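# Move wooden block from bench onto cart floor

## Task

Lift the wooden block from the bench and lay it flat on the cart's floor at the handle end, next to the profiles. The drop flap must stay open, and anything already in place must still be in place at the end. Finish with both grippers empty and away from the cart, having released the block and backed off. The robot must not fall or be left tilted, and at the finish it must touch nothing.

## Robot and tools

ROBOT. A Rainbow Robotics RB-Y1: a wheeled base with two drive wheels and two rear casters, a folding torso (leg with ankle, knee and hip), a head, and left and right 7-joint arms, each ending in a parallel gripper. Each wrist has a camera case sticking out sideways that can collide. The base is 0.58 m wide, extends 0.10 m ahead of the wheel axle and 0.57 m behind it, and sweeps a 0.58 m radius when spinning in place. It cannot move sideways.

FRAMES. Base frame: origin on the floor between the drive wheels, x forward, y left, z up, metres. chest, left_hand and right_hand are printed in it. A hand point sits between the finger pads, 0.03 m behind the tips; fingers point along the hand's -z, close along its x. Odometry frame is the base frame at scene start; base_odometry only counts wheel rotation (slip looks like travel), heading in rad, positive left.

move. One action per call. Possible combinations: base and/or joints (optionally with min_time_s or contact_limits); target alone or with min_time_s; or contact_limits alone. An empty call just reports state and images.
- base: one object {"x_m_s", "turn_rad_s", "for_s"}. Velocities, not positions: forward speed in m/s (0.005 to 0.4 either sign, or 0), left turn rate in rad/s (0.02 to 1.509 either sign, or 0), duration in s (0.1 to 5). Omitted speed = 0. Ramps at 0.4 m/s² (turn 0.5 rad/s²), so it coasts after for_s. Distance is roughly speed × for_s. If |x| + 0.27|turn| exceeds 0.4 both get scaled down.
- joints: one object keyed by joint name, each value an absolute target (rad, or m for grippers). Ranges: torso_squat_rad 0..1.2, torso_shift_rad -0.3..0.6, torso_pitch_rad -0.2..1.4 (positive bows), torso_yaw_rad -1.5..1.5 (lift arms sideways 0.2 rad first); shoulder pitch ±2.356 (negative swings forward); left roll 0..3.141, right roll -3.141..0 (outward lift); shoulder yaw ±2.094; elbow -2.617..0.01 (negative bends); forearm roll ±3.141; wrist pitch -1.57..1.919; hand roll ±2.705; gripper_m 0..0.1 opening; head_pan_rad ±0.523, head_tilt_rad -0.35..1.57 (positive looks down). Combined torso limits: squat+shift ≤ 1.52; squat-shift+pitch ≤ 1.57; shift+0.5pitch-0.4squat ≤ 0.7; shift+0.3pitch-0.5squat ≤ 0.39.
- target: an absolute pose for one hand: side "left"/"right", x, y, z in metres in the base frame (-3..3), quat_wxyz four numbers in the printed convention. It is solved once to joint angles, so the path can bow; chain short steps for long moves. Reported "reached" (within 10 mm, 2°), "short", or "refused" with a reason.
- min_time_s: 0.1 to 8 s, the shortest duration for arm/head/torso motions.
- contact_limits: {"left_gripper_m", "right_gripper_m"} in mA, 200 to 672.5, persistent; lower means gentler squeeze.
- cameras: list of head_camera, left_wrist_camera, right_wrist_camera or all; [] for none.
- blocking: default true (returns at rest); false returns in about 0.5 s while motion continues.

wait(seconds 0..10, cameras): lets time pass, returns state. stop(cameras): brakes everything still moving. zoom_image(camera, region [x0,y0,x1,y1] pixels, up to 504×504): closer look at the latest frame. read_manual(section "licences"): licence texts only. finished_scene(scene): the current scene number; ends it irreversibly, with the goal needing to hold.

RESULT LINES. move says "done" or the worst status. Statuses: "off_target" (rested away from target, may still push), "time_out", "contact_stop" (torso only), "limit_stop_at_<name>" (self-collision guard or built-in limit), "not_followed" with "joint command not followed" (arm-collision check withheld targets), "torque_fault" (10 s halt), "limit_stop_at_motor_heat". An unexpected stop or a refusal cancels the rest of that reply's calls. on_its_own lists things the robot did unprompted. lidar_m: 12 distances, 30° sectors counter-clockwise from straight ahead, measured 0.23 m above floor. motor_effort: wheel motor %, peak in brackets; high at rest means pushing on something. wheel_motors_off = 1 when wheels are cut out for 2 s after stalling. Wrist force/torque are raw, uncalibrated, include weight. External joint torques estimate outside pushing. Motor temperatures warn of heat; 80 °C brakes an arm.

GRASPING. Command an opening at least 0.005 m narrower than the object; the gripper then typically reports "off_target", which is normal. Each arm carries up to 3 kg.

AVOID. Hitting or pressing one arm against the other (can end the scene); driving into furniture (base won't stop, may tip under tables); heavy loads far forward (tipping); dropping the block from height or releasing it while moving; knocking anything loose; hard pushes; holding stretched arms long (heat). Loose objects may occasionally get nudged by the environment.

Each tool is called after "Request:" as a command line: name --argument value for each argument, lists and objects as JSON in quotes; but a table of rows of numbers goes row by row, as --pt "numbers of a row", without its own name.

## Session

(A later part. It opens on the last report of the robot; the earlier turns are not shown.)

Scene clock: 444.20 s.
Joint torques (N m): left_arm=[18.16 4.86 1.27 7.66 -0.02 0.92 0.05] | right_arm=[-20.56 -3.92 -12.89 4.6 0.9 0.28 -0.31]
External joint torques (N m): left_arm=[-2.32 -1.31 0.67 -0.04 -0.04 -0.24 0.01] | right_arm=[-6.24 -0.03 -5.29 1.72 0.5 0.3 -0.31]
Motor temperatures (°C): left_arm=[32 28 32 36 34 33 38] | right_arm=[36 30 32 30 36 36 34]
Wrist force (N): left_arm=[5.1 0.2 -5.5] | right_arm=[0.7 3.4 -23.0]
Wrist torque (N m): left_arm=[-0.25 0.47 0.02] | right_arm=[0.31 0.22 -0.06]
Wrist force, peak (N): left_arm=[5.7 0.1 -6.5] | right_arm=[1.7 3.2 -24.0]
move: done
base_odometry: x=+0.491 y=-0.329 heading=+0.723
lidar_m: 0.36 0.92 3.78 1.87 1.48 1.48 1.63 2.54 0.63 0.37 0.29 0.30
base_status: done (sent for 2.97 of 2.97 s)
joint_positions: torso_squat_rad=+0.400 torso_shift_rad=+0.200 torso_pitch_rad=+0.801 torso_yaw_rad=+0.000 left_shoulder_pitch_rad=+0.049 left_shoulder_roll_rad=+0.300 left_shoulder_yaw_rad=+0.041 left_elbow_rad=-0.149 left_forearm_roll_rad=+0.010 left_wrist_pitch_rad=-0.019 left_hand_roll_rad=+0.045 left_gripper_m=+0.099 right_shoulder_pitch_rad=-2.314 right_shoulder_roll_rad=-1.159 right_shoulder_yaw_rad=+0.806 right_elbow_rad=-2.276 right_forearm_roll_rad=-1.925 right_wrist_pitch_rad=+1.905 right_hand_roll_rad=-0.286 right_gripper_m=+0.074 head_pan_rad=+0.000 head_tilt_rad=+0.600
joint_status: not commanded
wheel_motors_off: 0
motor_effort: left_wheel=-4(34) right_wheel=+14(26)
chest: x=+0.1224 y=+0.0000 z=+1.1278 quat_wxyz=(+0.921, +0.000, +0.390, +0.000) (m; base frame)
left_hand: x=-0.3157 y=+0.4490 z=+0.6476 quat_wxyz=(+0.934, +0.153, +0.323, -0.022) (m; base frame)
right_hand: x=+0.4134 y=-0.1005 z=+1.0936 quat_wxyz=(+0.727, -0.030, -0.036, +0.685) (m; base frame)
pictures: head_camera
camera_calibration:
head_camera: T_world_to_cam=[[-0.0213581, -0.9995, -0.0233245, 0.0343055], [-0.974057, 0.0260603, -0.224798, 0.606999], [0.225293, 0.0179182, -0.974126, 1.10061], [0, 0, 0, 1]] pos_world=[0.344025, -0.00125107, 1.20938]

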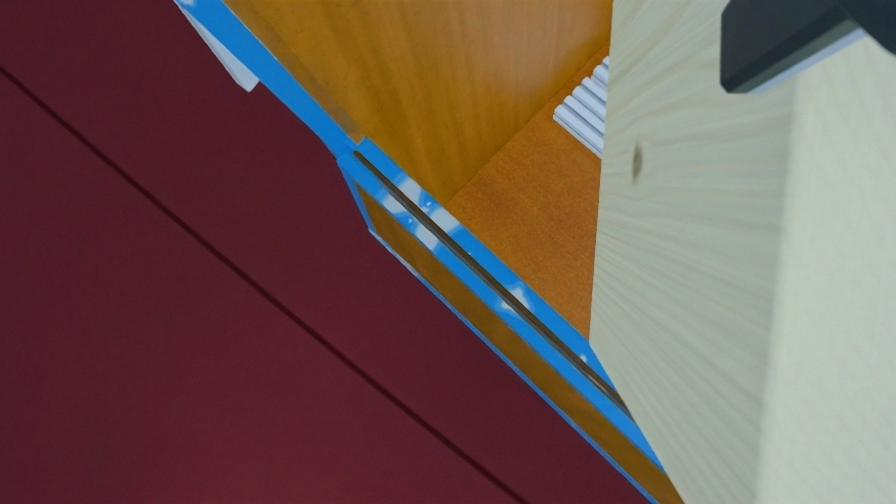

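Request:
move --joints '{"torso_squat_rad":0.5,"torso_shift_rad":0.3,"torso_pitch_rad":0.7}' --min_time_s 2 --cameras '[]'

Request:
move --target '{"side":"right","x":0.53,"y":-0.19,"z":0.97,"quat_wxyz":[0.9226,0.0484,0.02,0.3821]}' --min_time_s 2 --cameras '["head_camera"]'

Scene clock: 452.90 s.
Joint torques (N m): left_arm=[16.27 5.27 1.43 6.85 -0.09 0.77 0.15] | right_arm=[-20.58 -3.64 -12.29 5.33 1.62 0.38 -0.25]
External joint torques (N m): left_arm=[-2.06 -1.49 0.81 -0.06 -0.12 -0.23 0.11] | right_arm=[-6.7 0.07 -4.95 1.75 1.06 0.35 -0.25]
Motor temperatures (°C): left_arm=[32 28 32 36 34 33 38] | right_arm=[36 30 32 30 36 36 34]
Wrist force (N): left_arm=[4.3 -1.2 -6.2] | right_arm=[0.9 5.9 -23.2]
Wrist torque (N m): left_arm=[-0.05 0.37 0.09] | right_arm=[0.47 0.26 -0.10]
Wrist force, peak (N): left_arm=[5.5 -0.5 -6.6] | right_arm=[1.1 5.1 -23.9]
move: done
base_odometry: x=+0.491 y=-0.329 heading=+0.723
lidar_m: 0.35 0.92 3.79 1.86 1.50 1.48 1.63 2.54 0.65 0.38 0.30 0.30
base_status: not commanded
joint_positions: torso_squat_rad=+0.500 torso_shift_rad=+0.300 torso_pitch_rad=+0.701 torso_yaw_rad=+0.000 left_shoulder_pitch_rad=+0.049 left_shoulder_roll_rad=+0.300 left_shoulder_yaw_rad=+0.041 left_elbow_rad=-0.149 left_forearm_roll_rad=+0.010 left_wrist_pitch_rad=-0.019 left_hand_roll_rad=+0.045 left_gripper_m=+0.099 right_shoulder_pitch_rad=-2.314 right_shoulder_roll_rad=-1.159 right_shoulder_yaw_rad=+0.806 right_elbow_rad=-2.276 right_forearm_roll_rad=-1.925 right_wrist_pitch_rad=+1.905 right_hand_roll_rad=-0.286 right_gripper_m=+0.074 head_pan_rad=+0.000 head_tilt_rad=+0.600
joint_status: all done
wheel_motors_off: 0
motor_effort: left_wheel=-5(7) right_wheel=+17(18)
chest: x=+0.1533 y=+0.0000 z=+1.1038 quat_wxyz=(+0.939, +0.000, +0.343, +0.000) (m; base frame)
left_hand: x=-0.2348 y=+0.4490 z=+0.5824 quat_wxyz=(+0.949, +0.154, +0.276, -0.015) (m; base frame)
right_hand: x=+0.4462 y=-0.1005 z=+1.0989 quat_wxyz=(+0.724, -0.064, -0.072, +0.683) (m; base frame)
pictures: none
No camera images: "cameras" was empty.

Scene clock: 455.23 s.
Joint torques (N m): left_arm=[16.36 5.39 1.51 6.85 -0.08 0.8 0.12] | right_arm=[-19.82 -10.38 -12.88 1.19 -0.71 -0.22 -0.35]
External joint torques (N m): left_arm=[-1.97 -1.37 0.89 -0.05 -0.11 -0.19 0.09] | right_arm=[-4.97 -2.26 -3.22 0.7 -0.76 -0.12 -0.35]
Motor temperatures (°C): left_arm=[32 28 32 36 34 33 38] | right_arm=[36 30 32 30 36 36 34]
Wrist force (N): left_arm=[4.5 -0.1 -6.1] | right_arm=[1.8 -1.3 -23.3]
Wrist torque (N m): left_arm=[-0.20 0.39 0.09] | right_arm=[-0.20 0.23 -0.08]
Wrist force, peak (N): left_arm=[5.0 -0.6 -7.1] | right_arm=[1.4 -1.1 -24.4]
move: done
base_odometry: x=+0.491 y=-0.329 heading=+0.723
lidar_m: 0.35 0.92 3.79 1.85 1.50 1.48 1.63 2.53 0.65 0.37 0.30 0.29
base_status: not commanded
joint_positions: torso_squat_rad=+0.500 torso_shift_rad=+0.300 torso_pitch_rad=+0.701 torso_yaw_rad=+0.000 left_shoulder_pitch_rad=+0.049 left_shoulder_roll_rad=+0.300 left_shoulder_yaw_rad=+0.041 left_elbow_rad=-0.149 left_forearm_roll_rad=+0.010 left_wrist_pitch_rad=-0.019 left_hand_roll_rad=+0.045 left_gripper_m=+0.099 right_shoulder_pitch_rad=-1.854 right_shoulder_roll_rad=-1.434 right_shoulder_yaw_rad=+0.960 right_elbow_rad=-1.983 right_forearm_roll_rad=-1.742 right_wrist_pitch_rad=+1.614 right_hand_roll_rad=-0.303 right_gripper_m=+0.074 head_pan_rad=+0.000 head_tilt_rad=+0.600
joint_status: all done
wheel_motors_off: 0
motor_effort: left_wheel=-6(7) right_wheel=+16(19)
chest: x=+0.1533 y=+0.0000 z=+1.1038 quat_wxyz=(+0.939, +0.000, +0.343, +0.000) (m; base frame)
left_hand: x=-0.2347 y=+0.4490 z=+0.5824 quat_wxyz=(+0.949, +0.154, +0.276, -0.015) (m; base frame)
right_hand: x=+0.5294 y=-0.1901 z=+0.9695 quat_wxyz=(+0.923, +0.048, +0.020, +0.382) (m; base frame)
right_hand_status: reached (checked arc, planned for 2.0 s): 1 mm and 0.1 deg off.
pictures: head_camera
camera_calibration:
head_camera: T_world_to_cam=[[-0.0189241, -0.9995, -0.0253415, 0.0361579], [-0.946743, 0.0260622, -0.320935, 0.733539], [0.321434, 0.0179185, -0.946762, 1.02538], [0, 0, 0, 1]] pos_world=[0.365564, -0.00135107, 1.20713]

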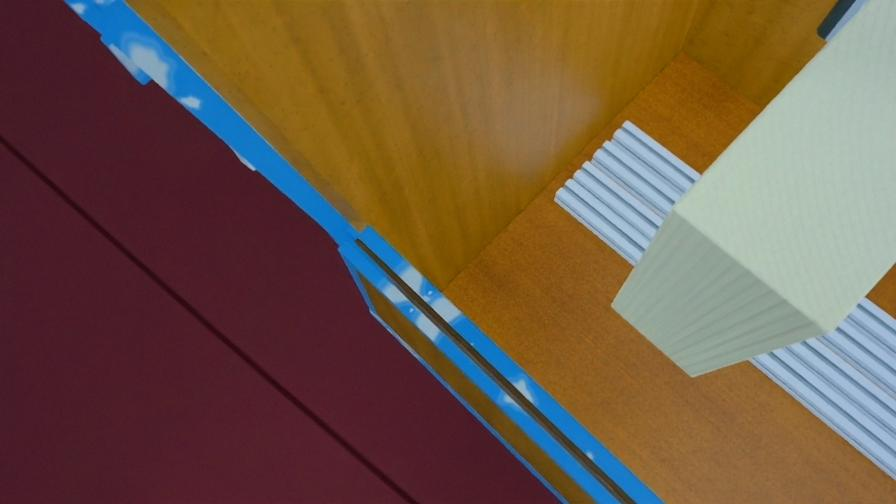

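Request:
move --target '{"side":"right","x":0.617,"y":-0.12,"z":0.93,"quat_wxyz":[0.9121,0.1282,0.0541,0.3853]}' --min_time_s 2 --cameras '["head_camera"]'

Scene clock: 469.40 s.
Joint torques (N m): left_arm=[16.34 5.56 1.34 6.82 -0.03 0.76 0.04] | right_arm=[-30.95 -8.99 -11.99 -1.26 -1.87 0.22 0.12]
External joint torques (N m): left_arm=[-1.99 -1.2 0.71 -0.09 -0.05 -0.23 0] | right_arm=[-9.84 -1.03 -2.82 -0.03 -1.57 0.28 0.12]
Motor temperatures (°C): left_arm=[32 28 32 36 34 33 38] | right_arm=[36 30 32 30 36 36 34]
Wrist force (N): left_arm=[4.5 0.2 -5.9] | right_arm=[1.5 -5.6 -22.9]
Wrist torque (N m): left_arm=[-0.27 0.40 0.02] | right_arm=[-0.50 0.14 -0.09]
Wrist force, peak (N): left_arm=[4.7 -0.3 -7.1] | right_arm=[1.9 -2.1 -24.0]
move: done
base_odometry: x=+0.491 y=-0.329 heading=+0.723
lidar_m: 0.36 0.91 3.80 1.87 1.50 1.48 1.63 2.53 0.63 0.37 0.29 0.29
base_status: not commanded
joint_positions: torso_squat_rad=+0.500 torso_shift_rad=+0.300 torso_pitch_rad=+0.701 torso_yaw_rad=+0.000 left_shoulder_pitch_rad=+0.049 left_shoulder_roll_rad=+0.300 left_shoulder_yaw_rad=+0.041 left_elbow_rad=-0.149 left_forearm_roll_rad=+0.010 left_wrist_pitch_rad=-0.019 left_hand_roll_rad=+0.045 left_gripper_m=+0.099 right_shoulder_pitch_rad=-1.935 right_shoulder_roll_rad=-1.005 right_shoulder_yaw_rad=+1.028 right_elbow_rad=-1.302 right_forearm_roll_rad=-1.711 right_wrist_pitch_rad=+1.644 right_hand_roll_rad=-0.012 right_gripper_m=+0.074 head_pan_rad=+0.000 head_tilt_rad=+0.600
joint_status: all done
wheel_motors_off: 0
motor_effort: left_wheel=-6(7) right_wheel=+17(19)
chest: x=+0.1533 y=+0.0000 z=+1.1038 quat_wxyz=(+0.939, +0.000, +0.343, +0.000) (m; base frame)
left_hand: x=-0.2347 y=+0.4490 z=+0.5824 quat_wxyz=(+0.949, +0.154, +0.276, -0.015) (m; base frame)
right_hand: x=+0.6164 y=-0.1204 z=+0.9288 quat_wxyz=(+0.912, +0.128, +0.055, +0.385) (m; base frame)
right_hand_status: reached (checked arc, planned for 2.0 s): 1 mm and 0.1 deg off.
pictures: head_camera
camera_calibration:
head_camera: T_world_to_cam=[[-0.0189241, -0.9995, -0.0253415, 0.0361579], [-0.946743, 0.0260622, -0.320935, 0.733539], [0.321434, 0.0179185, -0.946762, 1.02538], [0, 0, 0, 1]] pos_world=[0.365564, -0.00135107, 1.20713]

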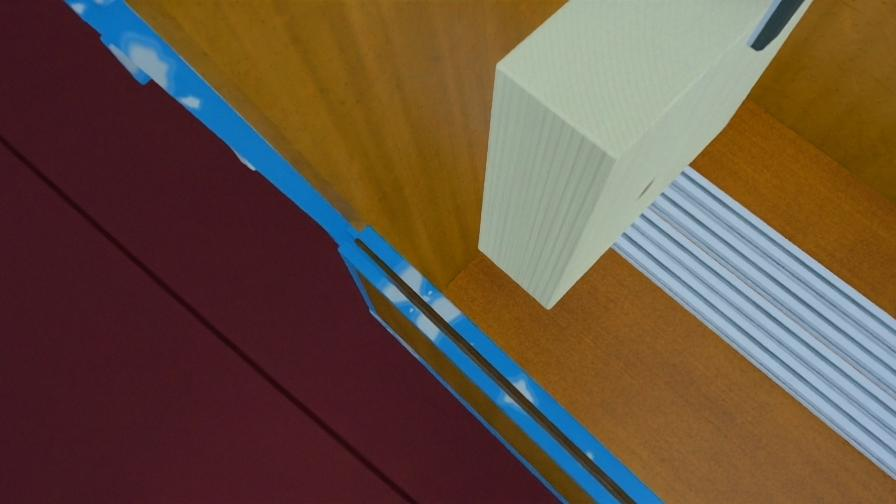

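Request:
move --joints '{"torso_squat_rad":1.0,"torso_shift_rad":0.5,"torso_pitch_rad":0.8}' --min_time_s 3 --cameras '["head_camera"]'

Request:
move --target '{"side":"right","x":0.625,"y":-0.11,"z":0.55,"quat_wxyz":[0.889,0.1931,-0.1051,0.4018]}' --min_time_s 2 --cameras '["head_camera"]'

Scene clock: 475.00 s.
Joint torques (N m): left_arm=[18.26 4.59 1.59 7.63 -0.16 1.1 0.07] | right_arm=[-29.5 -8.95 -11.83 -1.98 -2.35 0.66 0.1]
External joint torques (N m): left_arm=[-2.24 -1.57 1 -0.07 -0.18 -0.06 0.03] | right_arm=[-8.86 -0.95 -2.84 -0.27 -1.92 0.58 0.1]
Motor temperatures (°C): left_arm=[32 28 32 36 34 33 38] | right_arm=[36 30 32 30 36 36 34]
Wrist force (N): left_arm=[5.1 0.0 -6.2] | right_arm=[3.2 -6.8 -22.0]
Wrist torque (N m): left_arm=[-0.22 0.45 0.04] | right_arm=[-0.58 0.02 -0.05]
Wrist force, peak (N): left_arm=[5.7 -0.5 -6.6] | right_arm=[3.6 -7.0 -22.9]
move: done
base_odometry: x=+0.491 y=-0.329 heading=+0.723
lidar_m: 0.36 0.91 3.78 1.85 1.49 1.49 1.62 2.53 0.65 0.38 0.30 0.31
base_status: not commanded
joint_positions: torso_squat_rad=+1.000 torso_shift_rad=+0.500 torso_pitch_rad=+0.801 torso_yaw_rad=+0.000 left_shoulder_pitch_rad=+0.049 left_shoulder_roll_rad=+0.300 left_shoulder_yaw_rad=+0.041 left_elbow_rad=-0.149 left_forearm_roll_rad=+0.010 left_wrist_pitch_rad=-0.019 left_hand_roll_rad=+0.045 left_gripper_m=+0.099 right_shoulder_pitch_rad=-1.935 right_shoulder_roll_rad=-1.005 right_shoulder_yaw_rad=+1.028 right_elbow_rad=-1.302 right_forearm_roll_rad=-1.710 right_wrist_pitch_rad=+1.644 right_hand_roll_rad=-0.012 right_gripper_m=+0.074 head_pan_rad=+0.000 head_tilt_rad=+0.600
joint_status: all done
wheel_motors_off: 0
motor_effort: left_wheel=-7(8) right_wheel=+16(19)
chest: x=+0.1756 y=+0.0000 z=+0.8278 quat_wxyz=(+0.921, +0.000, +0.390, +0.000) (m; base frame)
left_hand: x=-0.2625 y=+0.4490 z=+0.3477 quat_wxyz=(+0.934, +0.153, +0.323, -0.022) (m; base frame)
right_hand: x=+0.6190 y=-0.1204 z=+0.6074 quat_wxyz=(+0.908, +0.147, +0.100, +0.378) (m; base frame)
pictures: head_camera
camera_calibration:
head_camera: T_world_to_cam=[[-0.0213619, -0.9995, -0.0233253, 0.0283467], [-0.974057, 0.0260642, -0.224798, 0.591382], [0.225293, 0.0179181, -0.974126, 0.796385], [0, 0, 0, 1]] pos_world=[0.397225, -0.00135106, 0.909382]

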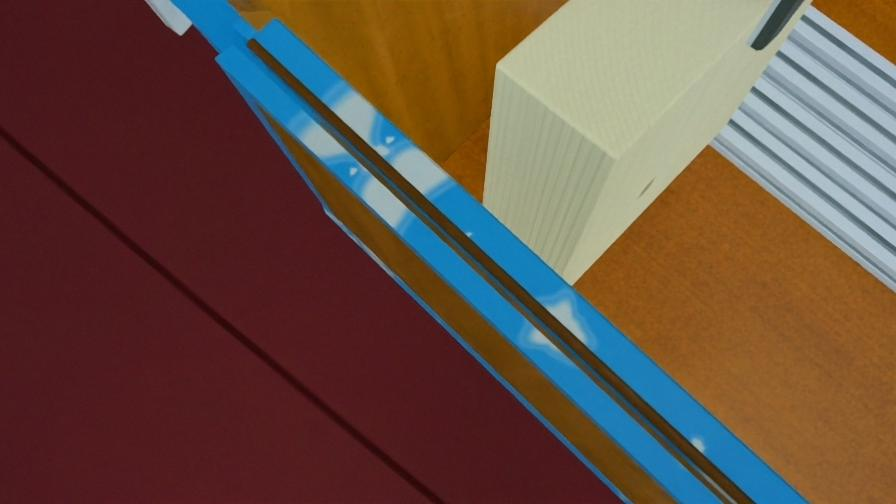

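Scene clock: 477.33 s.
Joint torques (N m): left_arm=[18.33 4.93 1.06 7.54 -0.04 0.89 -0.04] | right_arm=[-23.39 -11.62 -17.97 -5.5 -1.55 -2.68 0.22]
External joint torques (N m): left_arm=[-2.16 -1.23 0.46 -0.17 -0.07 -0.27 -0.08] | right_arm=[-6.5 -1.75 -7.94 -3.03 -1.33 -2.01 0.2]
Motor temperatures (°C): left_arm=[32 28 32 36 34 33 38] | right_arm=[36 30 32 30 36 36 34]
Wrist force (N): left_arm=[4.8 -0.7 -6.2] | right_arm=[-6.2 -4.6 -21.8]
Wrist torque (N m): left_arm=[-0.15 0.39 0.06] | right_arm=[-0.57 0.78 -0.15]
Wrist force, peak (N): left_arm=[5.5 -0.7 -6.6] | right_arm=[0.0 -6.6 -23.1]
move: done
base_odometry: x=+0.491 y=-0.329 heading=+0.723
lidar_m: 0.35 0.92 3.81 1.87 1.51 1.49 1.61 2.53 0.64 0.38 0.31 0.30
base_status: not commanded
joint_positions: torso_squat_rad=+1.000 torso_shift_rad=+0.500 torso_pitch_rad=+0.801 torso_yaw_rad=+0.000 left_shoulder_pitch_rad=+0.049 left_shoulder_roll_rad=+0.300 left_shoulder_yaw_rad=+0.041 left_elbow_rad=-0.149 left_forearm_roll_rad=+0.010 left_wrist_pitch_rad=-0.019 left_hand_roll_rad=+0.045 left_gripper_m=+0.099 right_shoulder_pitch_rad=-1.618 right_shoulder_roll_rad=-1.193 right_shoulder_yaw_rad=+0.969 right_elbow_rad=-1.662 right_forearm_roll_rad=-1.549 right_wrist_pitch_rad=+1.077 right_hand_roll_rad=+0.033 right_gripper_m=+0.074 head_pan_rad=+0.000 head_tilt_rad=+0.600
joint_status: all done
wheel_motors_off: 0
motor_effort: left_wheel=-7(8) right_wheel=+15(18)
chest: x=+0.1756 y=+0.0000 z=+0.8278 quat_wxyz=(+0.921, +0.000, +0.390, +0.000) (m; base frame)
left_hand: x=-0.2625 y=+0.4490 z=+0.3477 quat_wxyz=(+0.934, +0.153, +0.323, -0.022) (m; base frame)
right_hand: x=+0.6241 y=-0.1105 z=+0.5486 quat_wxyz=(+0.889, +0.193, -0.103, +0.402) (m; base frame)
right_hand_status: reached (checked arc, planned for 2.0 s): 2 mm and 0.2 deg off.
pictures: head_camera
camera_calibration:
head_camera: T_world_to_cam=[[-0.0213619, -0.9995, -0.0233253, 0.0283467], [-0.974057, 0.0260642, -0.224798, 0.591382], [0.225293, 0.0179181, -0.974126, 0.796385], [0, 0, 0, 1]] pos_world=[0.397225, -0.00135106, 0.909382]

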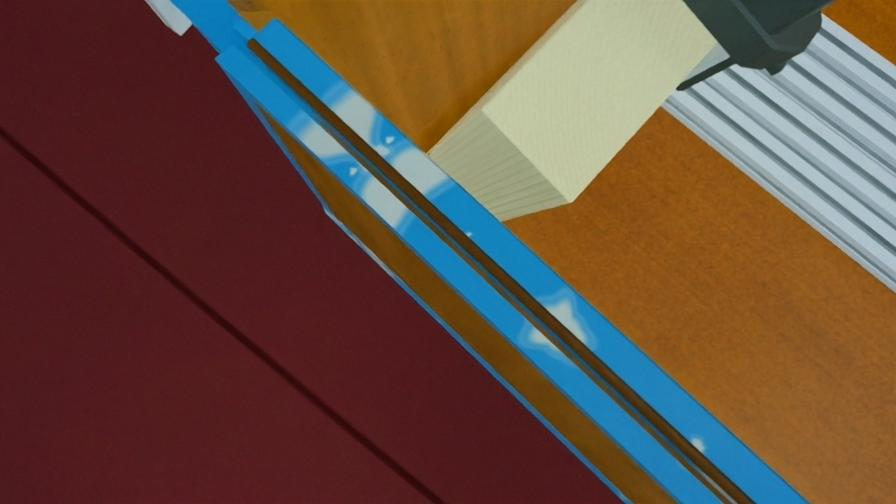

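Request:
move --target '{"side":"right","x":0.616,"y":-0.12,"z":0.52,"quat_wxyz":[0.889,0.1931,-0.1051,0.4018]}' --min_time_s 1 --cameras '[]'

Request:
move --target '{"side":"right","x":0.616,"y":-0.12,"z":0.508,"quat_wxyz":[0.889,0.1931,-0.1051,0.4018]}' --min_time_s 0.8 --cameras '["head_camera"]'

Scene clock: 481.27 s.
Joint torques (N m): left_arm=[18.07 4.95 1.47 7.71 -0.06 0.87 0.11] | right_arm=[-19.36 -12.29 -11.63 -1.59 0.37 -2.58 0.36]
External joint torques (N m): left_arm=[-2.4 -1.21 0.87 0.01 -0.08 -0.29 0.07] | right_arm=[-3.11 -2.04 -1.85 1.1 0.59 -1.91 0.34]
Motor temperatures (°C): left_arm=[32 28 32 36 34 33 38] | right_arm=[36 30 32 30 36 36 34]
Wrist force (N): left_arm=[4.3 -0.9 -5.8] | right_arm=[-4.4 5.6 -6.4]
Wrist torque (N m): left_arm=[-0.10 0.36 0.05] | right_arm=[-0.47 0.94 -0.24]
Wrist force, peak (N): left_arm=[5.2 -1.0 -6.9] | right_arm=[-6.8 -4.9 -22.0]
move: done
base_odometry: x=+0.491 y=-0.329 heading=+0.723
lidar_m: 0.36 0.92 3.79 1.86 1.50 1.48 1.63 2.53 0.64 0.38 0.31 0.30
base_status: not commanded
joint_positions: torso_squat_rad=+1.000 torso_shift_rad=+0.500 torso_pitch_rad=+0.800 torso_yaw_rad=+0.000 left_shoulder_pitch_rad=+0.049 left_shoulder_roll_rad=+0.300 left_shoulder_yaw_rad=+0.041 left_elbow_rad=-0.149 left_forearm_roll_rad=+0.010 left_wrist_pitch_rad=-0.019 left_hand_roll_rad=+0.045 left_gripper_m=+0.099 right_shoulder_pitch_rad=-1.552 right_shoulder_roll_rad=-1.194 right_shoulder_yaw_rad=+0.988 right_elbow_rad=-1.653 right_forearm_roll_rad=-1.526 right_wrist_pitch_rad=+1.009 right_hand_roll_rad=+0.071 right_gripper_m=+0.074 head_pan_rad=+0.000 head_tilt_rad=+0.600
joint_status: all done
wheel_motors_off: 0
motor_effort: left_wheel=-7(8) right_wheel=+16(18)
chest: x=+0.1754 y=+0.0000 z=+0.8279 quat_wxyz=(+0.921, +0.000, +0.390, +0.000) (m; base frame)
left_hand: x=-0.2625 y=+0.4490 z=+0.3476 quat_wxyz=(+0.934, +0.153, +0.323, -0.022) (m; base frame)
right_hand: x=+0.6153 y=-0.1199 z=+0.5199 quat_wxyz=(+0.889, +0.193, -0.104, +0.402) (m; base frame)
right_hand_status: reached (checked arc, planned for 1.0 s): 1 mm and 0.1 deg off.
pictures: none
No camera images: "cameras" was empty.

Scene clock: 482.40 s.
Joint torques (N m): left_arm=[18.2 5.13 1.57 7.67 -0.02 0.97 0.03] | right_arm=[-5.35 -16.8 -0.94 11.59 6.42 0.04 -0.01]
External joint torques (N m): left_arm=[-2.23 -1.04 0.98 -0.01 -0.04 -0.18 0] | right_arm=[10.97 -6.61 8.76 14.37 6.63 0.71 -0.05]
Motor temperatures (°C): left_arm=[32 28 32 36 34 33 38] | right_arm=[36 31 32 30 36 36 34]
Wrist force (N): left_arm=[6.1 -0.5 -5.7] | right_arm=[5.9 30.7 23.6]
Wrist torque (N m): left_arm=[-0.18 0.56 0.03] | right_arm=[0.24 0.08 0.22]
Wrist force, peak (N): left_arm=[5.2 -1.3 -6.7] | right_arm=[5.0 46.1 43.1]
move: done
base_odometry: x=+0.491 y=-0.329 heading=+0.723
lidar_m: 0.36 0.92 3.78 1.87 1.49 1.48 1.64 2.53 0.65 0.37 0.31 0.30
base_status: not commanded
joint_positions: torso_squat_rad=+1.000 torso_shift_rad=+0.499 torso_pitch_rad=+0.798 torso_yaw_rad=+0.000 left_shoulder_pitch_rad=+0.049 left_shoulder_roll_rad=+0.300 left_shoulder_yaw_rad=+0.041 left_elbow_rad=-0.149 left_forearm_roll_rad=+0.010 left_wrist_pitch_rad=-0.019 left_hand_roll_rad=+0.045 left_gripper_m=+0.099 right_shoulder_pitch_rad=-1.541 right_shoulder_roll_rad=-1.174 right_shoulder_yaw_rad=+0.995 right_elbow_rad=-1.631 right_forearm_roll_rad=-1.517 right_wrist_pitch_rad=+0.989 right_hand_roll_rad=+0.088 right_gripper_m=+0.074 head_pan_rad=+0.000 head_tilt_rad=+0.600
joint_status: all done
wheel_motors_off: 0
motor_effort: left_wheel=+2(8) right_wheel=+17(20)
chest: x=+0.1745 y=+0.0001 z=+0.8285 quat_wxyz=(+0.921, +0.000, +0.389, +0.000) (m; base frame)
left_hand: x=-0.2623 y=+0.4489 z=+0.3470 quat_wxyz=(+0.934, +0.153, +0.322, -0.022) (m; base frame)
right_hand: x=+0.6156 y=-0.1172 z=+0.5122 quat_wxyz=(+0.887, +0.194, -0.108, +0.404) (m; base frame)
right_hand_status: reached (checked arc, planned for 0.8 s): 5 mm and 0.5 deg off.
pictures: head_camera
camera_calibration:
head_camera: T_world_to_cam=[[-0.0211625, -0.99951, -0.0230489, 0.0282183], [-0.973433, 0.0258567, -0.227508, 0.592617], [0.227992, 0.0176219, -0.973503, 0.796296], [0, 0, 0, 1]] pos_world=[0.39592, -0.00115094, 0.910672]

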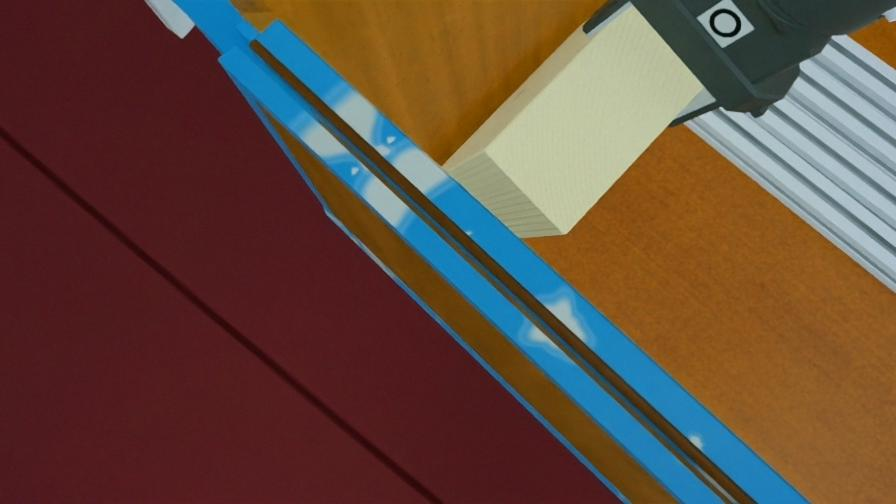

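Request:
move --target '{"side":"right","x":0.614,"y":-0.118,"z":0.523,"quat_wxyz":[0.889,0.1931,-0.1051,0.4018]}' --min_time_s 0.8 --cameras '[]'

Request:
move --target '{"side":"right","x":0.576,"y":-0.158,"z":0.50,"quat_wxyz":[0.8537,0.2381,-0.2226,0.406]}' --min_time_s 1.5 --cameras '["head_camera"]'

Scene clock: 486.17 s.
Joint torques (N m): left_arm=[18.4 4.77 1.41 7.66 -0.03 0.96 0] | right_arm=[-25.68 -12.35 -17.17 -6.04 -1.76 -2.36 -0.3]
External joint torques (N m): left_arm=[-2.09 -1.39 0.81 -0.04 -0.05 -0.2 -0.04] | right_arm=[-9.46 -2.15 -7.4 -3.34 -1.53 -1.7 -0.32]
Motor temperatures (°C): left_arm=[32 28 32 36 34 33 38] | right_arm=[36 31 32 30 36 36 34]
Wrist force (N): left_arm=[4.6 -1.0 -5.6] | right_arm=[-6.3 -4.9 -21.1]
Wrist torque (N m): left_arm=[-0.08 0.34 0.05] | right_arm=[-0.37 0.77 -0.15]
Wrist force, peak (N): left_arm=[6.1 -0.1 -6.2] | right_arm=[6.4 32.8 25.4]
move: done
base_odometry: x=+0.491 y=-0.329 heading=+0.723
lidar_m: 0.34 0.92 3.78 1.87 1.51 1.48 1.63 2.53 0.63 0.36 0.31 0.31
base_status: not commanded
joint_positions: torso_squat_rad=+1.000 torso_shift_rad=+0.500 torso_pitch_rad=+0.801 torso_yaw_rad=+0.000 left_shoulder_pitch_rad=+0.049 left_shoulder_roll_rad=+0.300 left_shoulder_yaw_rad=+0.041 left_elbow_rad=-0.149 left_forearm_roll_rad=+0.010 left_wrist_pitch_rad=-0.019 left_hand_roll_rad=+0.045 left_gripper_m=+0.099 right_shoulder_pitch_rad=-1.552 right_shoulder_roll_rad=-1.192 right_shoulder_yaw_rad=+0.991 right_elbow_rad=-1.659 right_forearm_roll_rad=-1.523 right_wrist_pitch_rad=+1.011 right_hand_roll_rad=+0.062 right_gripper_m=+0.074 head_pan_rad=+0.000 head_tilt_rad=+0.600
joint_status: all done
wheel_motors_off: 0
motor_effort: left_wheel=-4(5) right_wheel=+13(18)
chest: x=+0.1755 y=+0.0001 z=+0.8278 quat_wxyz=(+0.921, +0.000, +0.390, +0.000) (m; base frame)
left_hand: x=-0.2625 y=+0.4490 z=+0.3476 quat_wxyz=(+0.934, +0.153, +0.323, -0.022) (m; base frame)
right_hand: x=+0.6131 y=-0.1186 z=+0.5191 quat_wxyz=(+0.889, +0.194, -0.102, +0.401) (m; base frame)
right_hand_status: reached (checked arc, planned for 0.8 s): 4 mm and 0.4 deg off.
pictures: none
No camera images: "cameras" was empty.

Scene clock: 488.00 s.
Joint torques (N m): left_arm=[18.2 4.85 1.32 7.72 0.03 0.92 0.05] | right_arm=[-16.94 -15.39 -17.05 -6.31 -1.04 -4.08 0.38]
External joint torques (N m): left_arm=[-2.29 -1.31 0.72 0.02 0.01 -0.24 0.01] | right_arm=[-5.64 -2.44 -8.02 -3.33 -0.88 -3.12 0.35]
Motor temperatures (°C): left_arm=[32 28 32 36 34 33 38] | right_arm=[36 31 32 30 36 36 34]
Wrist force (N): left_arm=[4.1 -0.7 -6.6] | right_arm=[-11.6 -2.6 -19.8]
Wrist torque (N m): left_arm=[-0.14 0.30 0.03] | right_arm=[-0.09 1.14 -0.27]
Wrist force, peak (N): left_arm=[5.4 -0.3 -6.5] | right_arm=[-6.7 -5.3 -22.2]
move: done
base_odometry: x=+0.491 y=-0.329 heading=+0.723
lidar_m: 0.35 0.92 3.80 1.87 1.50 1.49 1.62 2.54 0.64 0.36 0.31 0.31
base_status: not commanded
joint_positions: torso_squat_rad=+1.000 torso_shift_rad=+0.500 torso_pitch_rad=+0.801 torso_yaw_rad=+0.000 left_shoulder_pitch_rad=+0.049 left_shoulder_roll_rad=+0.300 left_shoulder_yaw_rad=+0.041 left_elbow_rad=-0.149 left_forearm_roll_rad=+0.010 left_wrist_pitch_rad=-0.019 left_hand_roll_rad=+0.045 left_gripper_m=+0.099 right_shoulder_pitch_rad=-1.203 right_shoulder_roll_rad=-1.419 right_shoulder_yaw_rad=+0.939 right_elbow_rad=-1.860 right_forearm_roll_rad=-1.598 right_wrist_pitch_rad=+0.536 right_hand_roll_rad=+0.314 right_gripper_m=+0.074 head_pan_rad=+0.000 head_tilt_rad=+0.600
joint_status: all done
wheel_motors_off: 0
motor_effort: left_wheel=-3(6) right_wheel=+12(15)
chest: x=+0.1755 y=+0.0001 z=+0.8278 quat_wxyz=(+0.921, +0.000, +0.390, +0.000) (m; base frame)
left_hand: x=-0.2625 y=+0.4490 z=+0.3476 quat_wxyz=(+0.934, +0.153, +0.323, -0.022) (m; base frame)
right_hand: x=+0.5750 y=-0.1588 z=+0.4987 quat_wxyz=(+0.855, +0.235, -0.221, +0.405) (m; base frame)
right_hand_status: reached (checked arc, planned for 1.5 s): 2 mm and 0.4 deg off.
pictures: head_camera
camera_calibration:
head_camera: T_world_to_cam=[[-0.0212548, -0.999502, -0.02331, 0.028388], [-0.97401, 0.0259604, -0.225013, 0.591383], [0.225506, 0.0179216, -0.974077, 0.796395], [0, 0, 0, 1]] pos_world=[0.397025, -0.00125138, 0.909481]

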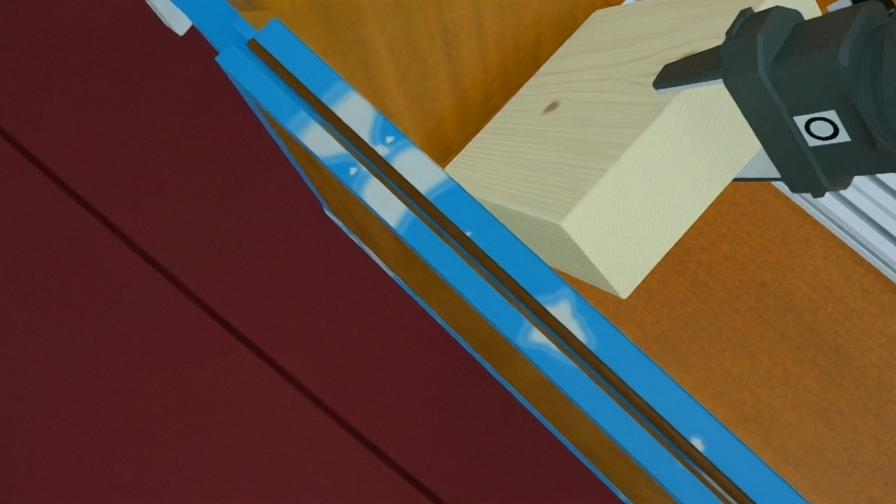

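Request:
move --target '{"side":"right","x":0.543,"y":-0.192,"z":0.468,"quat_wxyz":[0.8038,0.279,-0.3364,0.4034]}' --min_time_s 1.2 --cameras '["head_camera"]'

Request:
move --target '{"side":"right","x":0.524,"y":-0.210,"z":0.438,"quat_wxyz":[0.7629,0.3037,-0.4092,0.3978]}' --min_time_s 1.2 --cameras '["head_camera"]'

Scene clock: 490.80 s.
Joint torques (N m): left_arm=[18.15 4.73 1.44 7.57 -0.14 0.99 -0.01] | right_arm=[-11.72 -12.15 -13.96 -10.01 -2.35 -0.89 -0.1]
External joint torques (N m): left_arm=[-2.33 -1.44 0.84 -0.12 -0.16 -0.17 -0.05] | right_arm=[-5.38 1.13 -6.21 -5.69 -1.86 -0.69 -0.14]
Motor temperatures (°C): left_arm=[32 28 32 36 34 33 38] | right_arm=[36 31 32 31 36 36 34]
Wrist force (N): left_arm=[4.6 -1.2 -6.3] | right_arm=[-16.0 -3.7 -15.2]
Wrist torque (N m): left_arm=[-0.04 0.37 0.05] | right_arm=[-0.32 1.56 -0.32]
Wrist force, peak (N): left_arm=[5.4 -0.7 -6.7] | right_arm=[-13.0 -5.3 -19.0]
move: done
base_odometry: x=+0.491 y=-0.329 heading=+0.723
lidar_m: 0.36 0.91 3.80 1.86 1.49 1.48 1.63 2.53 0.63 0.37 0.31 0.30
base_status: not commanded
joint_positions: torso_squat_rad=+1.000 torso_shift_rad=+0.500 torso_pitch_rad=+0.801 torso_yaw_rad=+0.000 left_shoulder_pitch_rad=+0.049 left_shoulder_roll_rad=+0.300 left_shoulder_yaw_rad=+0.041 left_elbow_rad=-0.149 left_forearm_roll_rad=+0.010 left_wrist_pitch_rad=-0.019 left_hand_roll_rad=+0.045 left_gripper_m=+0.099 right_shoulder_pitch_rad=-0.630 right_shoulder_roll_rad=-1.277 right_shoulder_yaw_rad=+0.506 right_elbow_rad=-1.761 right_forearm_roll_rad=-2.115 right_wrist_pitch_rad=+0.435 right_hand_roll_rad=+1.227 right_gripper_m=+0.074 head_pan_rad=+0.000 head_tilt_rad=+0.600
joint_status: all done
wheel_motors_off: 0
motor_effort: left_wheel=-7(8) right_wheel=+16(17)
chest: x=+0.1755 y=+0.0000 z=+0.8278 quat_wxyz=(+0.921, +0.000, +0.390, +0.000) (m; base frame)
left_hand: x=-0.2625 y=+0.4490 z=+0.3476 quat_wxyz=(+0.934, +0.153, +0.323, -0.022) (m; base frame)
right_hand: x=+0.5420 y=-0.1928 z=+0.4670 quat_wxyz=(+0.805, +0.278, -0.335, +0.403) (m; base frame)
right_hand_status: reached (checked arc, planned for 1.2 s): 2 mm and 0.3 deg off.
pictures: head_camera
camera_calibration:
head_camera: T_world_to_cam=[[-0.0213524, -0.9995, -0.023331, 0.0283483], [-0.974008, 0.0260602, -0.225009, 0.591479], [0.225504, 0.0179201, -0.974077, 0.796376], [0, 0, 0, 1]] pos_world=[0.397125, -0.00135108, 0.909481]

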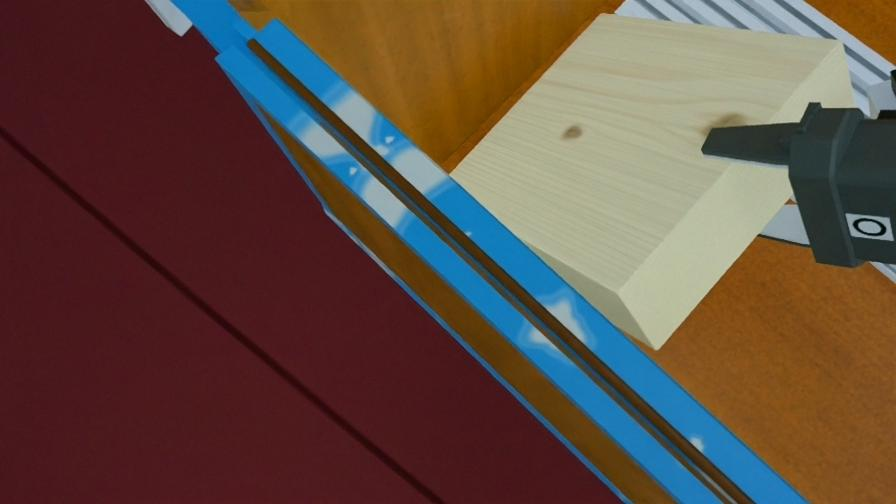

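Scene clock: 492.33 s.
Joint torques (N m): left_arm=[18.17 4.97 1.35 7.75 -0.01 0.9 0.15] | right_arm=[-8.27 -10.38 -12.61 -11.6 -4.02 1.97 0.45]
External joint torques (N m): left_arm=[-2.32 -1.19 0.75 0.05 -0.03 -0.26 0.11] | right_arm=[-4.68 1.55 -5.98 -6.5 -3.12 1.51 0.4]
Motor temperatures (°C): left_arm=[32 28 32 36 34 33 38] | right_arm=[35 31 32 31 36 36 34]
Wrist force (N): left_arm=[5.0 -0.5 -5.8] | right_arm=[-18.7 -1.5 -11.5]
Wrist torque (N m): left_arm=[-0.20 0.41 0.03] | right_arm=[-0.35 1.72 -0.37]
Wrist force, peak (N): left_arm=[5.5 -0.8 -6.6] | right_arm=[-20.1 -1.6 -11.6]
move: done
base_odometry: x=+0.491 y=-0.329 heading=+0.723
lidar_m: 0.34 0.91 3.79 1.86 1.50 1.47 1.61 2.54 0.63 0.36 0.32 0.31
base_status: not commanded
joint_positions: torso_squat_rad=+1.000 torso_shift_rad=+0.500 torso_pitch_rad=+0.801 torso_yaw_rad=+0.000 left_shoulder_pitch_rad=+0.049 left_shoulder_roll_rad=+0.300 left_shoulder_yaw_rad=+0.041 left_elbow_rad=-0.149 left_forearm_roll_rad=+0.010 left_wrist_pitch_rad=-0.019 left_hand_roll_rad=+0.045 left_gripper_m=+0.099 right_shoulder_pitch_rad=-0.466 right_shoulder_roll_rad=-1.002 right_shoulder_yaw_rad=+0.271 right_elbow_rad=-1.540 right_forearm_roll_rad=-2.301 right_wrist_pitch_rad=+0.666 right_hand_roll_rad=+1.727 right_gripper_m=+0.074 head_pan_rad=+0.000 head_tilt_rad=+0.600
joint_status: all done
wheel_motors_off: 0
motor_effort: left_wheel=-7(8) right_wheel=+17(18)
chest: x=+0.1755 y=+0.0000 z=+0.8278 quat_wxyz=(+0.921, +0.000, +0.390, +0.000) (m; base frame)
left_hand: x=-0.2625 y=+0.4490 z=+0.3476 quat_wxyz=(+0.934, +0.153, +0.323, -0.022) (m; base frame)
right_hand: x=+0.5227 y=-0.2102 z=+0.4375 quat_wxyz=(+0.766, +0.301, -0.407, +0.397) (m; base frame)
right_hand_status: reached (checked arc, planned for 1.2 s): 1 mm and 0.6 deg off.
pictures: head_camera
camera_calibration:
head_camera: T_world_to_cam=[[-0.0213536, -0.9995, -0.0233331, 0.0283485], [-0.973986, 0.0260635, -0.225104, 0.591459], [0.225599, 0.0179193, -0.974055, 0.79634], [0, 0, 0, 1]] pos_world=[0.397024, -0.00135107, 0.90948]

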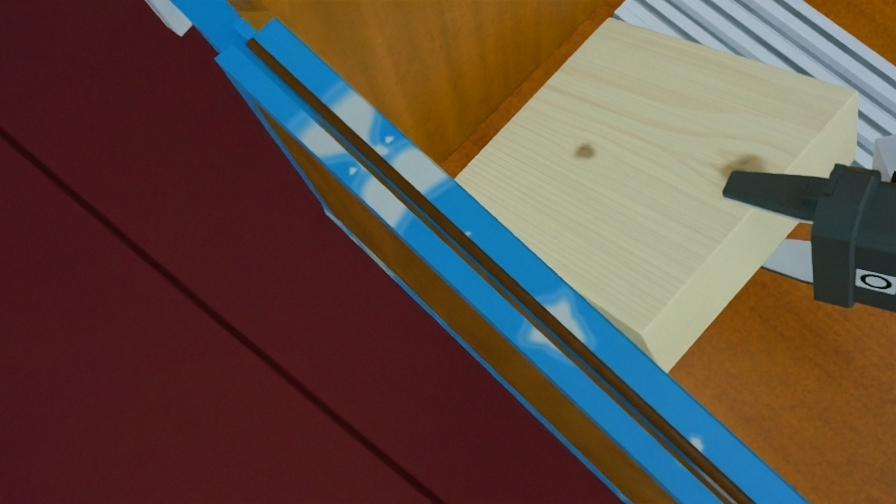

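Request:
move --target '{"side":"right","x":0.509,"y":-0.225,"z":0.405,"quat_wxyz":[0.7162,0.326,-0.4788,0.3891]}' --min_time_s 1.2 --cameras '["head_camera"]'

Request:
move --target '{"side":"right","x":0.498,"y":-0.236,"z":0.372,"quat_wxyz":[0.6639,0.3459,-0.5449,0.3775]}' --min_time_s 1.2 --cameras '["head_camera"]'

Scene clock: 495.87 s.
Joint torques (N m): left_arm=[18.07 4.83 1.45 7.71 -0.13 0.91 0.11] | right_arm=[-8.92 -10.55 -9.35 -11.16 -4.98 4.92 0.2]
External joint torques (N m): left_arm=[-2.41 -1.33 0.85 0.02 -0.15 -0.25 0.07] | right_arm=[-6.22 0.89 -4.26 -6.53 -3.89 3.75 0.16]
Motor temperatures (°C): left_arm=[32 28 32 36 34 33 38] | right_arm=[35 31 32 31 36 36 34]
Wrist force (N): left_arm=[5.1 -1.1 -5.9] | right_arm=[-20.8 -2.0 -8.0]
Wrist torque (N m): left_arm=[-0.10 0.44 0.01] | right_arm=[-0.37 1.96 -0.39]
Wrist force, peak (N): left_arm=[5.2 -1.1 -6.8] | right_arm=[-21.3 -1.2 -11.6]
move: done
base_odometry: x=+0.491 y=-0.329 heading=+0.723
lidar_m: 0.35 0.92 3.79 1.87 1.50 1.48 1.64 2.53 0.64 0.37 0.32 0.30
base_status: not commanded
joint_positions: torso_squat_rad=+1.000 torso_shift_rad=+0.500 torso_pitch_rad=+0.801 torso_yaw_rad=+0.000 left_shoulder_pitch_rad=+0.049 left_shoulder_roll_rad=+0.300 left_shoulder_yaw_rad=+0.041 left_elbow_rad=-0.149 left_forearm_roll_rad=+0.010 left_wrist_pitch_rad=-0.019 left_hand_roll_rad=+0.045 left_gripper_m=+0.099 right_shoulder_pitch_rad=-0.527 right_shoulder_roll_rad=-0.783 right_shoulder_yaw_rad=+0.172 right_elbow_rad=-1.143 right_forearm_roll_rad=-2.426 right_wrist_pitch_rad=+0.999 right_hand_roll_rad=+2.122 right_gripper_m=+0.074 head_pan_rad=+0.000 head_tilt_rad=+0.600
joint_status: all done
wheel_motors_off: 0
motor_effort: left_wheel=-7(9) right_wheel=+15(19)
chest: x=+0.1755 y=+0.0000 z=+0.8278 quat_wxyz=(+0.921, +0.000, +0.390, +0.000) (m; base frame)
left_hand: x=-0.2625 y=+0.4490 z=+0.3476 quat_wxyz=(+0.934, +0.153, +0.323, -0.022) (m; base frame)
right_hand: x=+0.5078 y=-0.2254 z=+0.4042 quat_wxyz=(+0.719, +0.324, -0.477, +0.388) (m; base frame)
right_hand_status: reached (checked arc, planned for 1.2 s): 2 mm and 0.5 deg off.
pictures: head_camera
camera_calibration:
head_camera: T_world_to_cam=[[-0.0213536, -0.9995, -0.0233331, 0.0283485], [-0.973986, 0.0260635, -0.225104, 0.591459], [0.225599, 0.0179193, -0.974055, 0.79634], [0, 0, 0, 1]] pos_world=[0.397024, -0.00135107, 0.90948]

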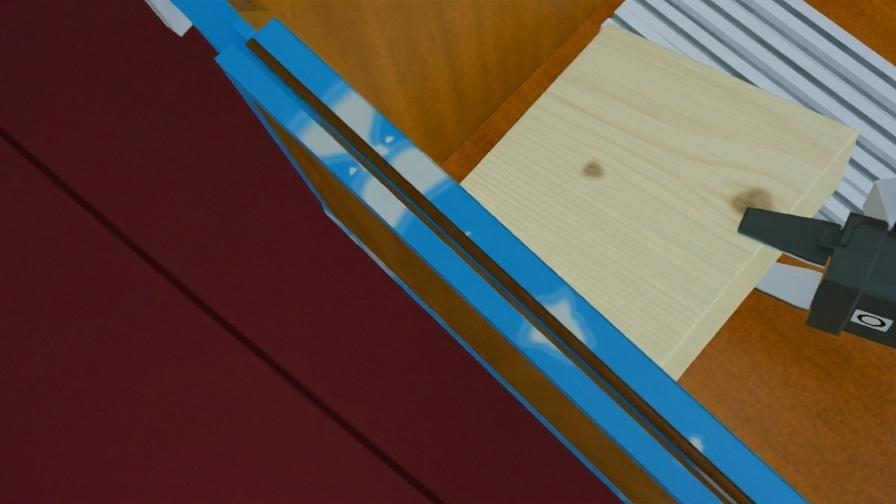

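Scene clock: 497.50 s.
Joint torques (N m): left_arm=[18.28 4.92 1.44 7.68 -0.13 0.96 0.04] | right_arm=[-10.14 -11.75 -3.7 -6.51 -4.41 7.47 0.07]
External joint torques (N m): left_arm=[-2.21 -1.25 0.85 -0.02 -0.16 -0.2 0] | right_arm=[-5.27 -0.68 -1.81 -4.65 -3.56 5.88 0.02]
Motor temperatures (°C): left_arm=[32 28 32 36 34 33 38] | right_arm=[35 31 32 31 36 37 34]
Wrist force (N): left_arm=[4.7 -0.4 -6.2] | right_arm=[-22.1 -1.4 -4.0]
Wrist torque (N m): left_arm=[-0.19 0.41 0.02] | right_arm=[-0.45 2.10 -0.43]
Wrist force, peak (N): left_arm=[4.6 -1.0 -6.9] | right_arm=[-25.2 -1.4 -4.7]
move: short
base_odometry: x=+0.491 y=-0.329 heading=+0.723
lidar_m: 0.35 0.92 3.79 1.86 1.51 1.48 1.62 2.53 0.64 0.37 0.32 0.31
base_status: not commanded
joint_positions: torso_squat_rad=+1.000 torso_shift_rad=+0.500 torso_pitch_rad=+0.801 torso_yaw_rad=+0.000 left_shoulder_pitch_rad=+0.049 left_shoulder_roll_rad=+0.300 left_shoulder_yaw_rad=+0.041 left_elbow_rad=-0.149 left_forearm_roll_rad=+0.010 left_wrist_pitch_rad=-0.019 left_hand_roll_rad=+0.045 left_gripper_m=+0.099 right_shoulder_pitch_rad=-0.886 right_shoulder_roll_rad=-0.613 right_shoulder_yaw_rad=+0.159 right_elbow_rad=-0.266 right_forearm_roll_rad=-2.480 right_wrist_pitch_rad=+1.494 right_hand_roll_rad=+2.547 right_gripper_m=+0.073 head_pan_rad=+0.000 head_tilt_rad=+0.600
joint_status: all done
wheel_motors_off: 0
motor_effort: left_wheel=-6(9) right_wheel=+14(21)
chest: x=+0.1755 y=+0.0000 z=+0.8278 quat_wxyz=(+0.921, +0.000, +0.390, +0.000) (m; base frame)
left_hand: x=-0.2625 y=+0.4490 z=+0.3476 quat_wxyz=(+0.934, +0.153, +0.323, -0.022) (m; base frame)
right_hand: x=+0.4968 y=-0.2361 z=+0.3715 quat_wxyz=(+0.676, +0.334, -0.537, +0.378) (m; base frame)
right_hand_status: short (checked arc, as near as the solve gets, planned for 1.2 s): 1 mm and 2.1 deg off. The place is met; only the turn is off.
pictures: head_camera
camera_calibration:
head_camera: T_world_to_cam=[[-0.0213524, -0.9995, -0.023331, 0.0283483], [-0.974008, 0.0260602, -0.225009, 0.591479], [0.225504, 0.0179201, -0.974077, 0.796376], [0, 0, 0, 1]] pos_world=[0.397125, -0.00135108, 0.909481]

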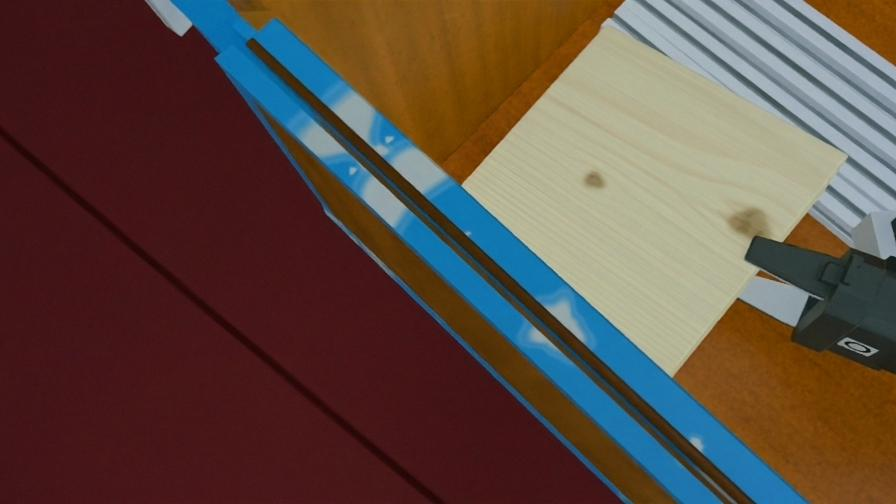

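Request:
move --joints '{"torso_squat_rad":1.02}' --min_time_s 1 --cameras '[]'

Request:
move --joints '{"torso_squat_rad":1.035, "torso_shift_rad":0.485}' --min_time_s 1 --cameras '["head_camera"]'

Scene clock: 500.57 s.
Joint torques (N m): left_arm=[18.15 4.9 1.22 7.6 -0.04 1.05 0.02] | right_arm=[-5.52 -10.67 -1.14 -1.42 1.84 -0.89 0.37]
External joint torques (N m): left_arm=[-2.31 -1.27 0.62 -0.09 -0.06 -0.11 -0.02] | right_arm=[-0.59 0.51 0.76 0.47 2.79 -2.47 0.32]
Motor temperatures (°C): left_arm=[32 28 32 36 34 33 38] | right_arm=[35 31 32 31 36 37 34]
Wrist force (N): left_arm=[5.6 -1.1 -5.6] | right_arm=[-0.1 -2.6 6.8]
Wrist torque (N m): left_arm=[-0.09 0.49 -0.02] | right_arm=[-0.49 -2.98 -0.77]
Wrist force, peak (N): left_arm=[5.3 -1.5 -6.9] | right_arm=[-22.2 0.1 -5.2]
move: done
base_odometry: x=+0.491 y=-0.329 heading=+0.723
lidar_m: 0.35 0.91 3.78 1.88 1.50 1.47 1.63 2.53 0.62 0.36 0.31 0.31
base_status: not commanded
joint_positions: torso_squat_rad=+1.020 torso_shift_rad=+0.500 torso_pitch_rad=+0.800 torso_yaw_rad=+0.000 left_shoulder_pitch_rad=+0.049 left_shoulder_roll_rad=+0.300 left_shoulder_yaw_rad=+0.041 left_elbow_rad=-0.149 left_forearm_roll_rad=+0.010 left_wrist_pitch_rad=-0.019 left_hand_roll_rad=+0.045 left_gripper_m=+0.099 right_shoulder_pitch_rad=-0.888 right_shoulder_roll_rad=-0.613 right_shoulder_yaw_rad=+0.159 right_elbow_rad=-0.267 right_forearm_roll_rad=-2.482 right_wrist_pitch_rad=+1.496 right_hand_roll_rad=+2.547 right_gripper_m=+0.073 head_pan_rad=+0.000 head_tilt_rad=+0.600
joint_status: all done
wheel_motors_off: 0
motor_effort: left_wheel=-9(9) right_wheel=+17(18)
chest: x=+0.1695 y=+0.0000 z=+0.8177 quat_wxyz=(+0.921, +0.000, +0.389, +0.000) (m; base frame)
left_hand: x=-0.2680 y=+0.4490 z=+0.3370 quat_wxyz=(+0.934, +0.153, +0.323, -0.022) (m; base frame)
right_hand: x=+0.4923 y=-0.2359 z=+0.3629 quat_wxyz=(+0.675, +0.334, -0.539, +0.378) (m; base frame)
pictures: none
No camera images: "cameras" was empty.

Scene clock: 501.87 s.
Joint torques (N m): left_arm=[18.05 4.89 1.21 7.69 0 0.95 -0.03] | right_arm=[-1.92 -11.46 -0.99 0.93 2.08 -1.03 0.54]
External joint torques (N m): left_arm=[-2.41 -1.28 0.62 0 -0.02 -0.21 -0.07] | right_arm=[3.05 -0.29 0.91 2.84 3.03 -2.6 0.49]
Motor temperatures (°C): left_arm=[32 28 32 36 34 33 38] | right_arm=[35 31 32 31 36 37 34]
Wrist force (N): left_arm=[5.0 -1.0 -6.7] | right_arm=[-1.5 -1.9 -3.5]
Wrist torque (N m): left_arm=[-0.08 0.46 0.07] | right_arm=[-0.50 -3.14 -0.41]
Wrist force, peak (N): left_arm=[5.0 -1.0 -6.7] | right_arm=[0.6 -3.6 6.5]
move: done
base_odometry: x=+0.491 y=-0.329 heading=+0.723
lidar_m: 0.35 0.92 3.79 1.87 1.50 1.49 1.61 2.55 0.63 0.35 0.31 0.31
base_status: not commanded
joint_positions: torso_squat_rad=+1.035 torso_shift_rad=+0.485 torso_pitch_rad=+0.800 torso_yaw_rad=+0.000 left_shoulder_pitch_rad=+0.049 left_shoulder_roll_rad=+0.300 left_shoulder_yaw_rad=+0.041 left_elbow_rad=-0.149 left_forearm_roll_rad=+0.010 left_wrist_pitch_rad=-0.019 left_hand_roll_rad=+0.045 left_gripper_m=+0.099 right_shoulder_pitch_rad=-0.889 right_shoulder_roll_rad=-0.613 right_shoulder_yaw_rad=+0.159 right_elbow_rad=-0.268 right_forearm_roll_rad=-2.482 right_wrist_pitch_rad=+1.496 right_hand_roll_rad=+2.547 right_gripper_m=+0.073 head_pan_rad=+0.000 head_tilt_rad=+0.600
joint_status: all done
wheel_motors_off: 0
motor_effort: left_wheel=-8(9) right_wheel=+15(17)
chest: x=+0.1605 y=+0.0000 z=+0.8123 quat_wxyz=(+0.921, +0.000, +0.389, +0.000) (m; base frame)
left_hand: x=-0.2771 y=+0.4490 z=+0.3317 quat_wxyz=(+0.934, +0.153, +0.323, -0.022) (m; base frame)
right_hand: x=+0.4838 y=-0.2354 z=+0.3578 quat_wxyz=(+0.674, +0.335, -0.539, +0.378) (m; base frame)
pictures: head_camera
camera_calibration:
head_camera: T_world_to_cam=[[-0.0213315, -0.9995, -0.023347, 0.0276751], [-0.973805, 0.0260595, -0.225887, 0.574034], [0.226382, 0.0179169, -0.973874, 0.784357], [0, 0, 0, 1]] pos_world=[0.382023, -0.00135107, 0.894178]

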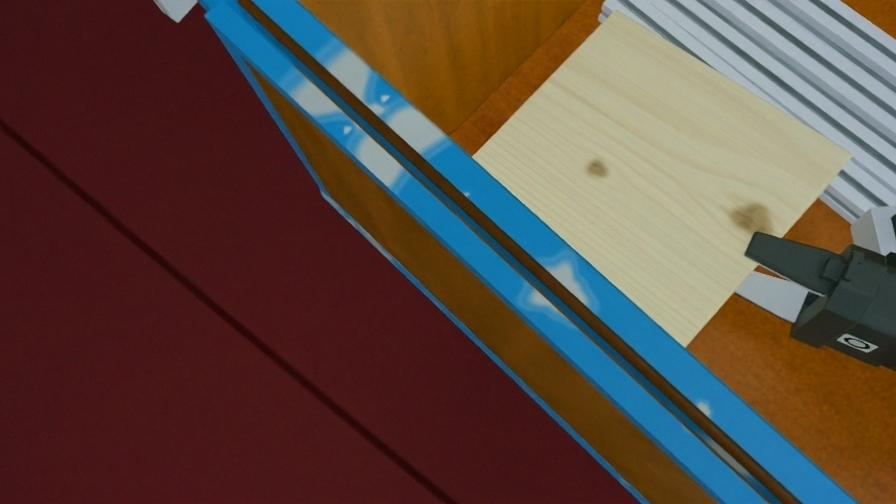

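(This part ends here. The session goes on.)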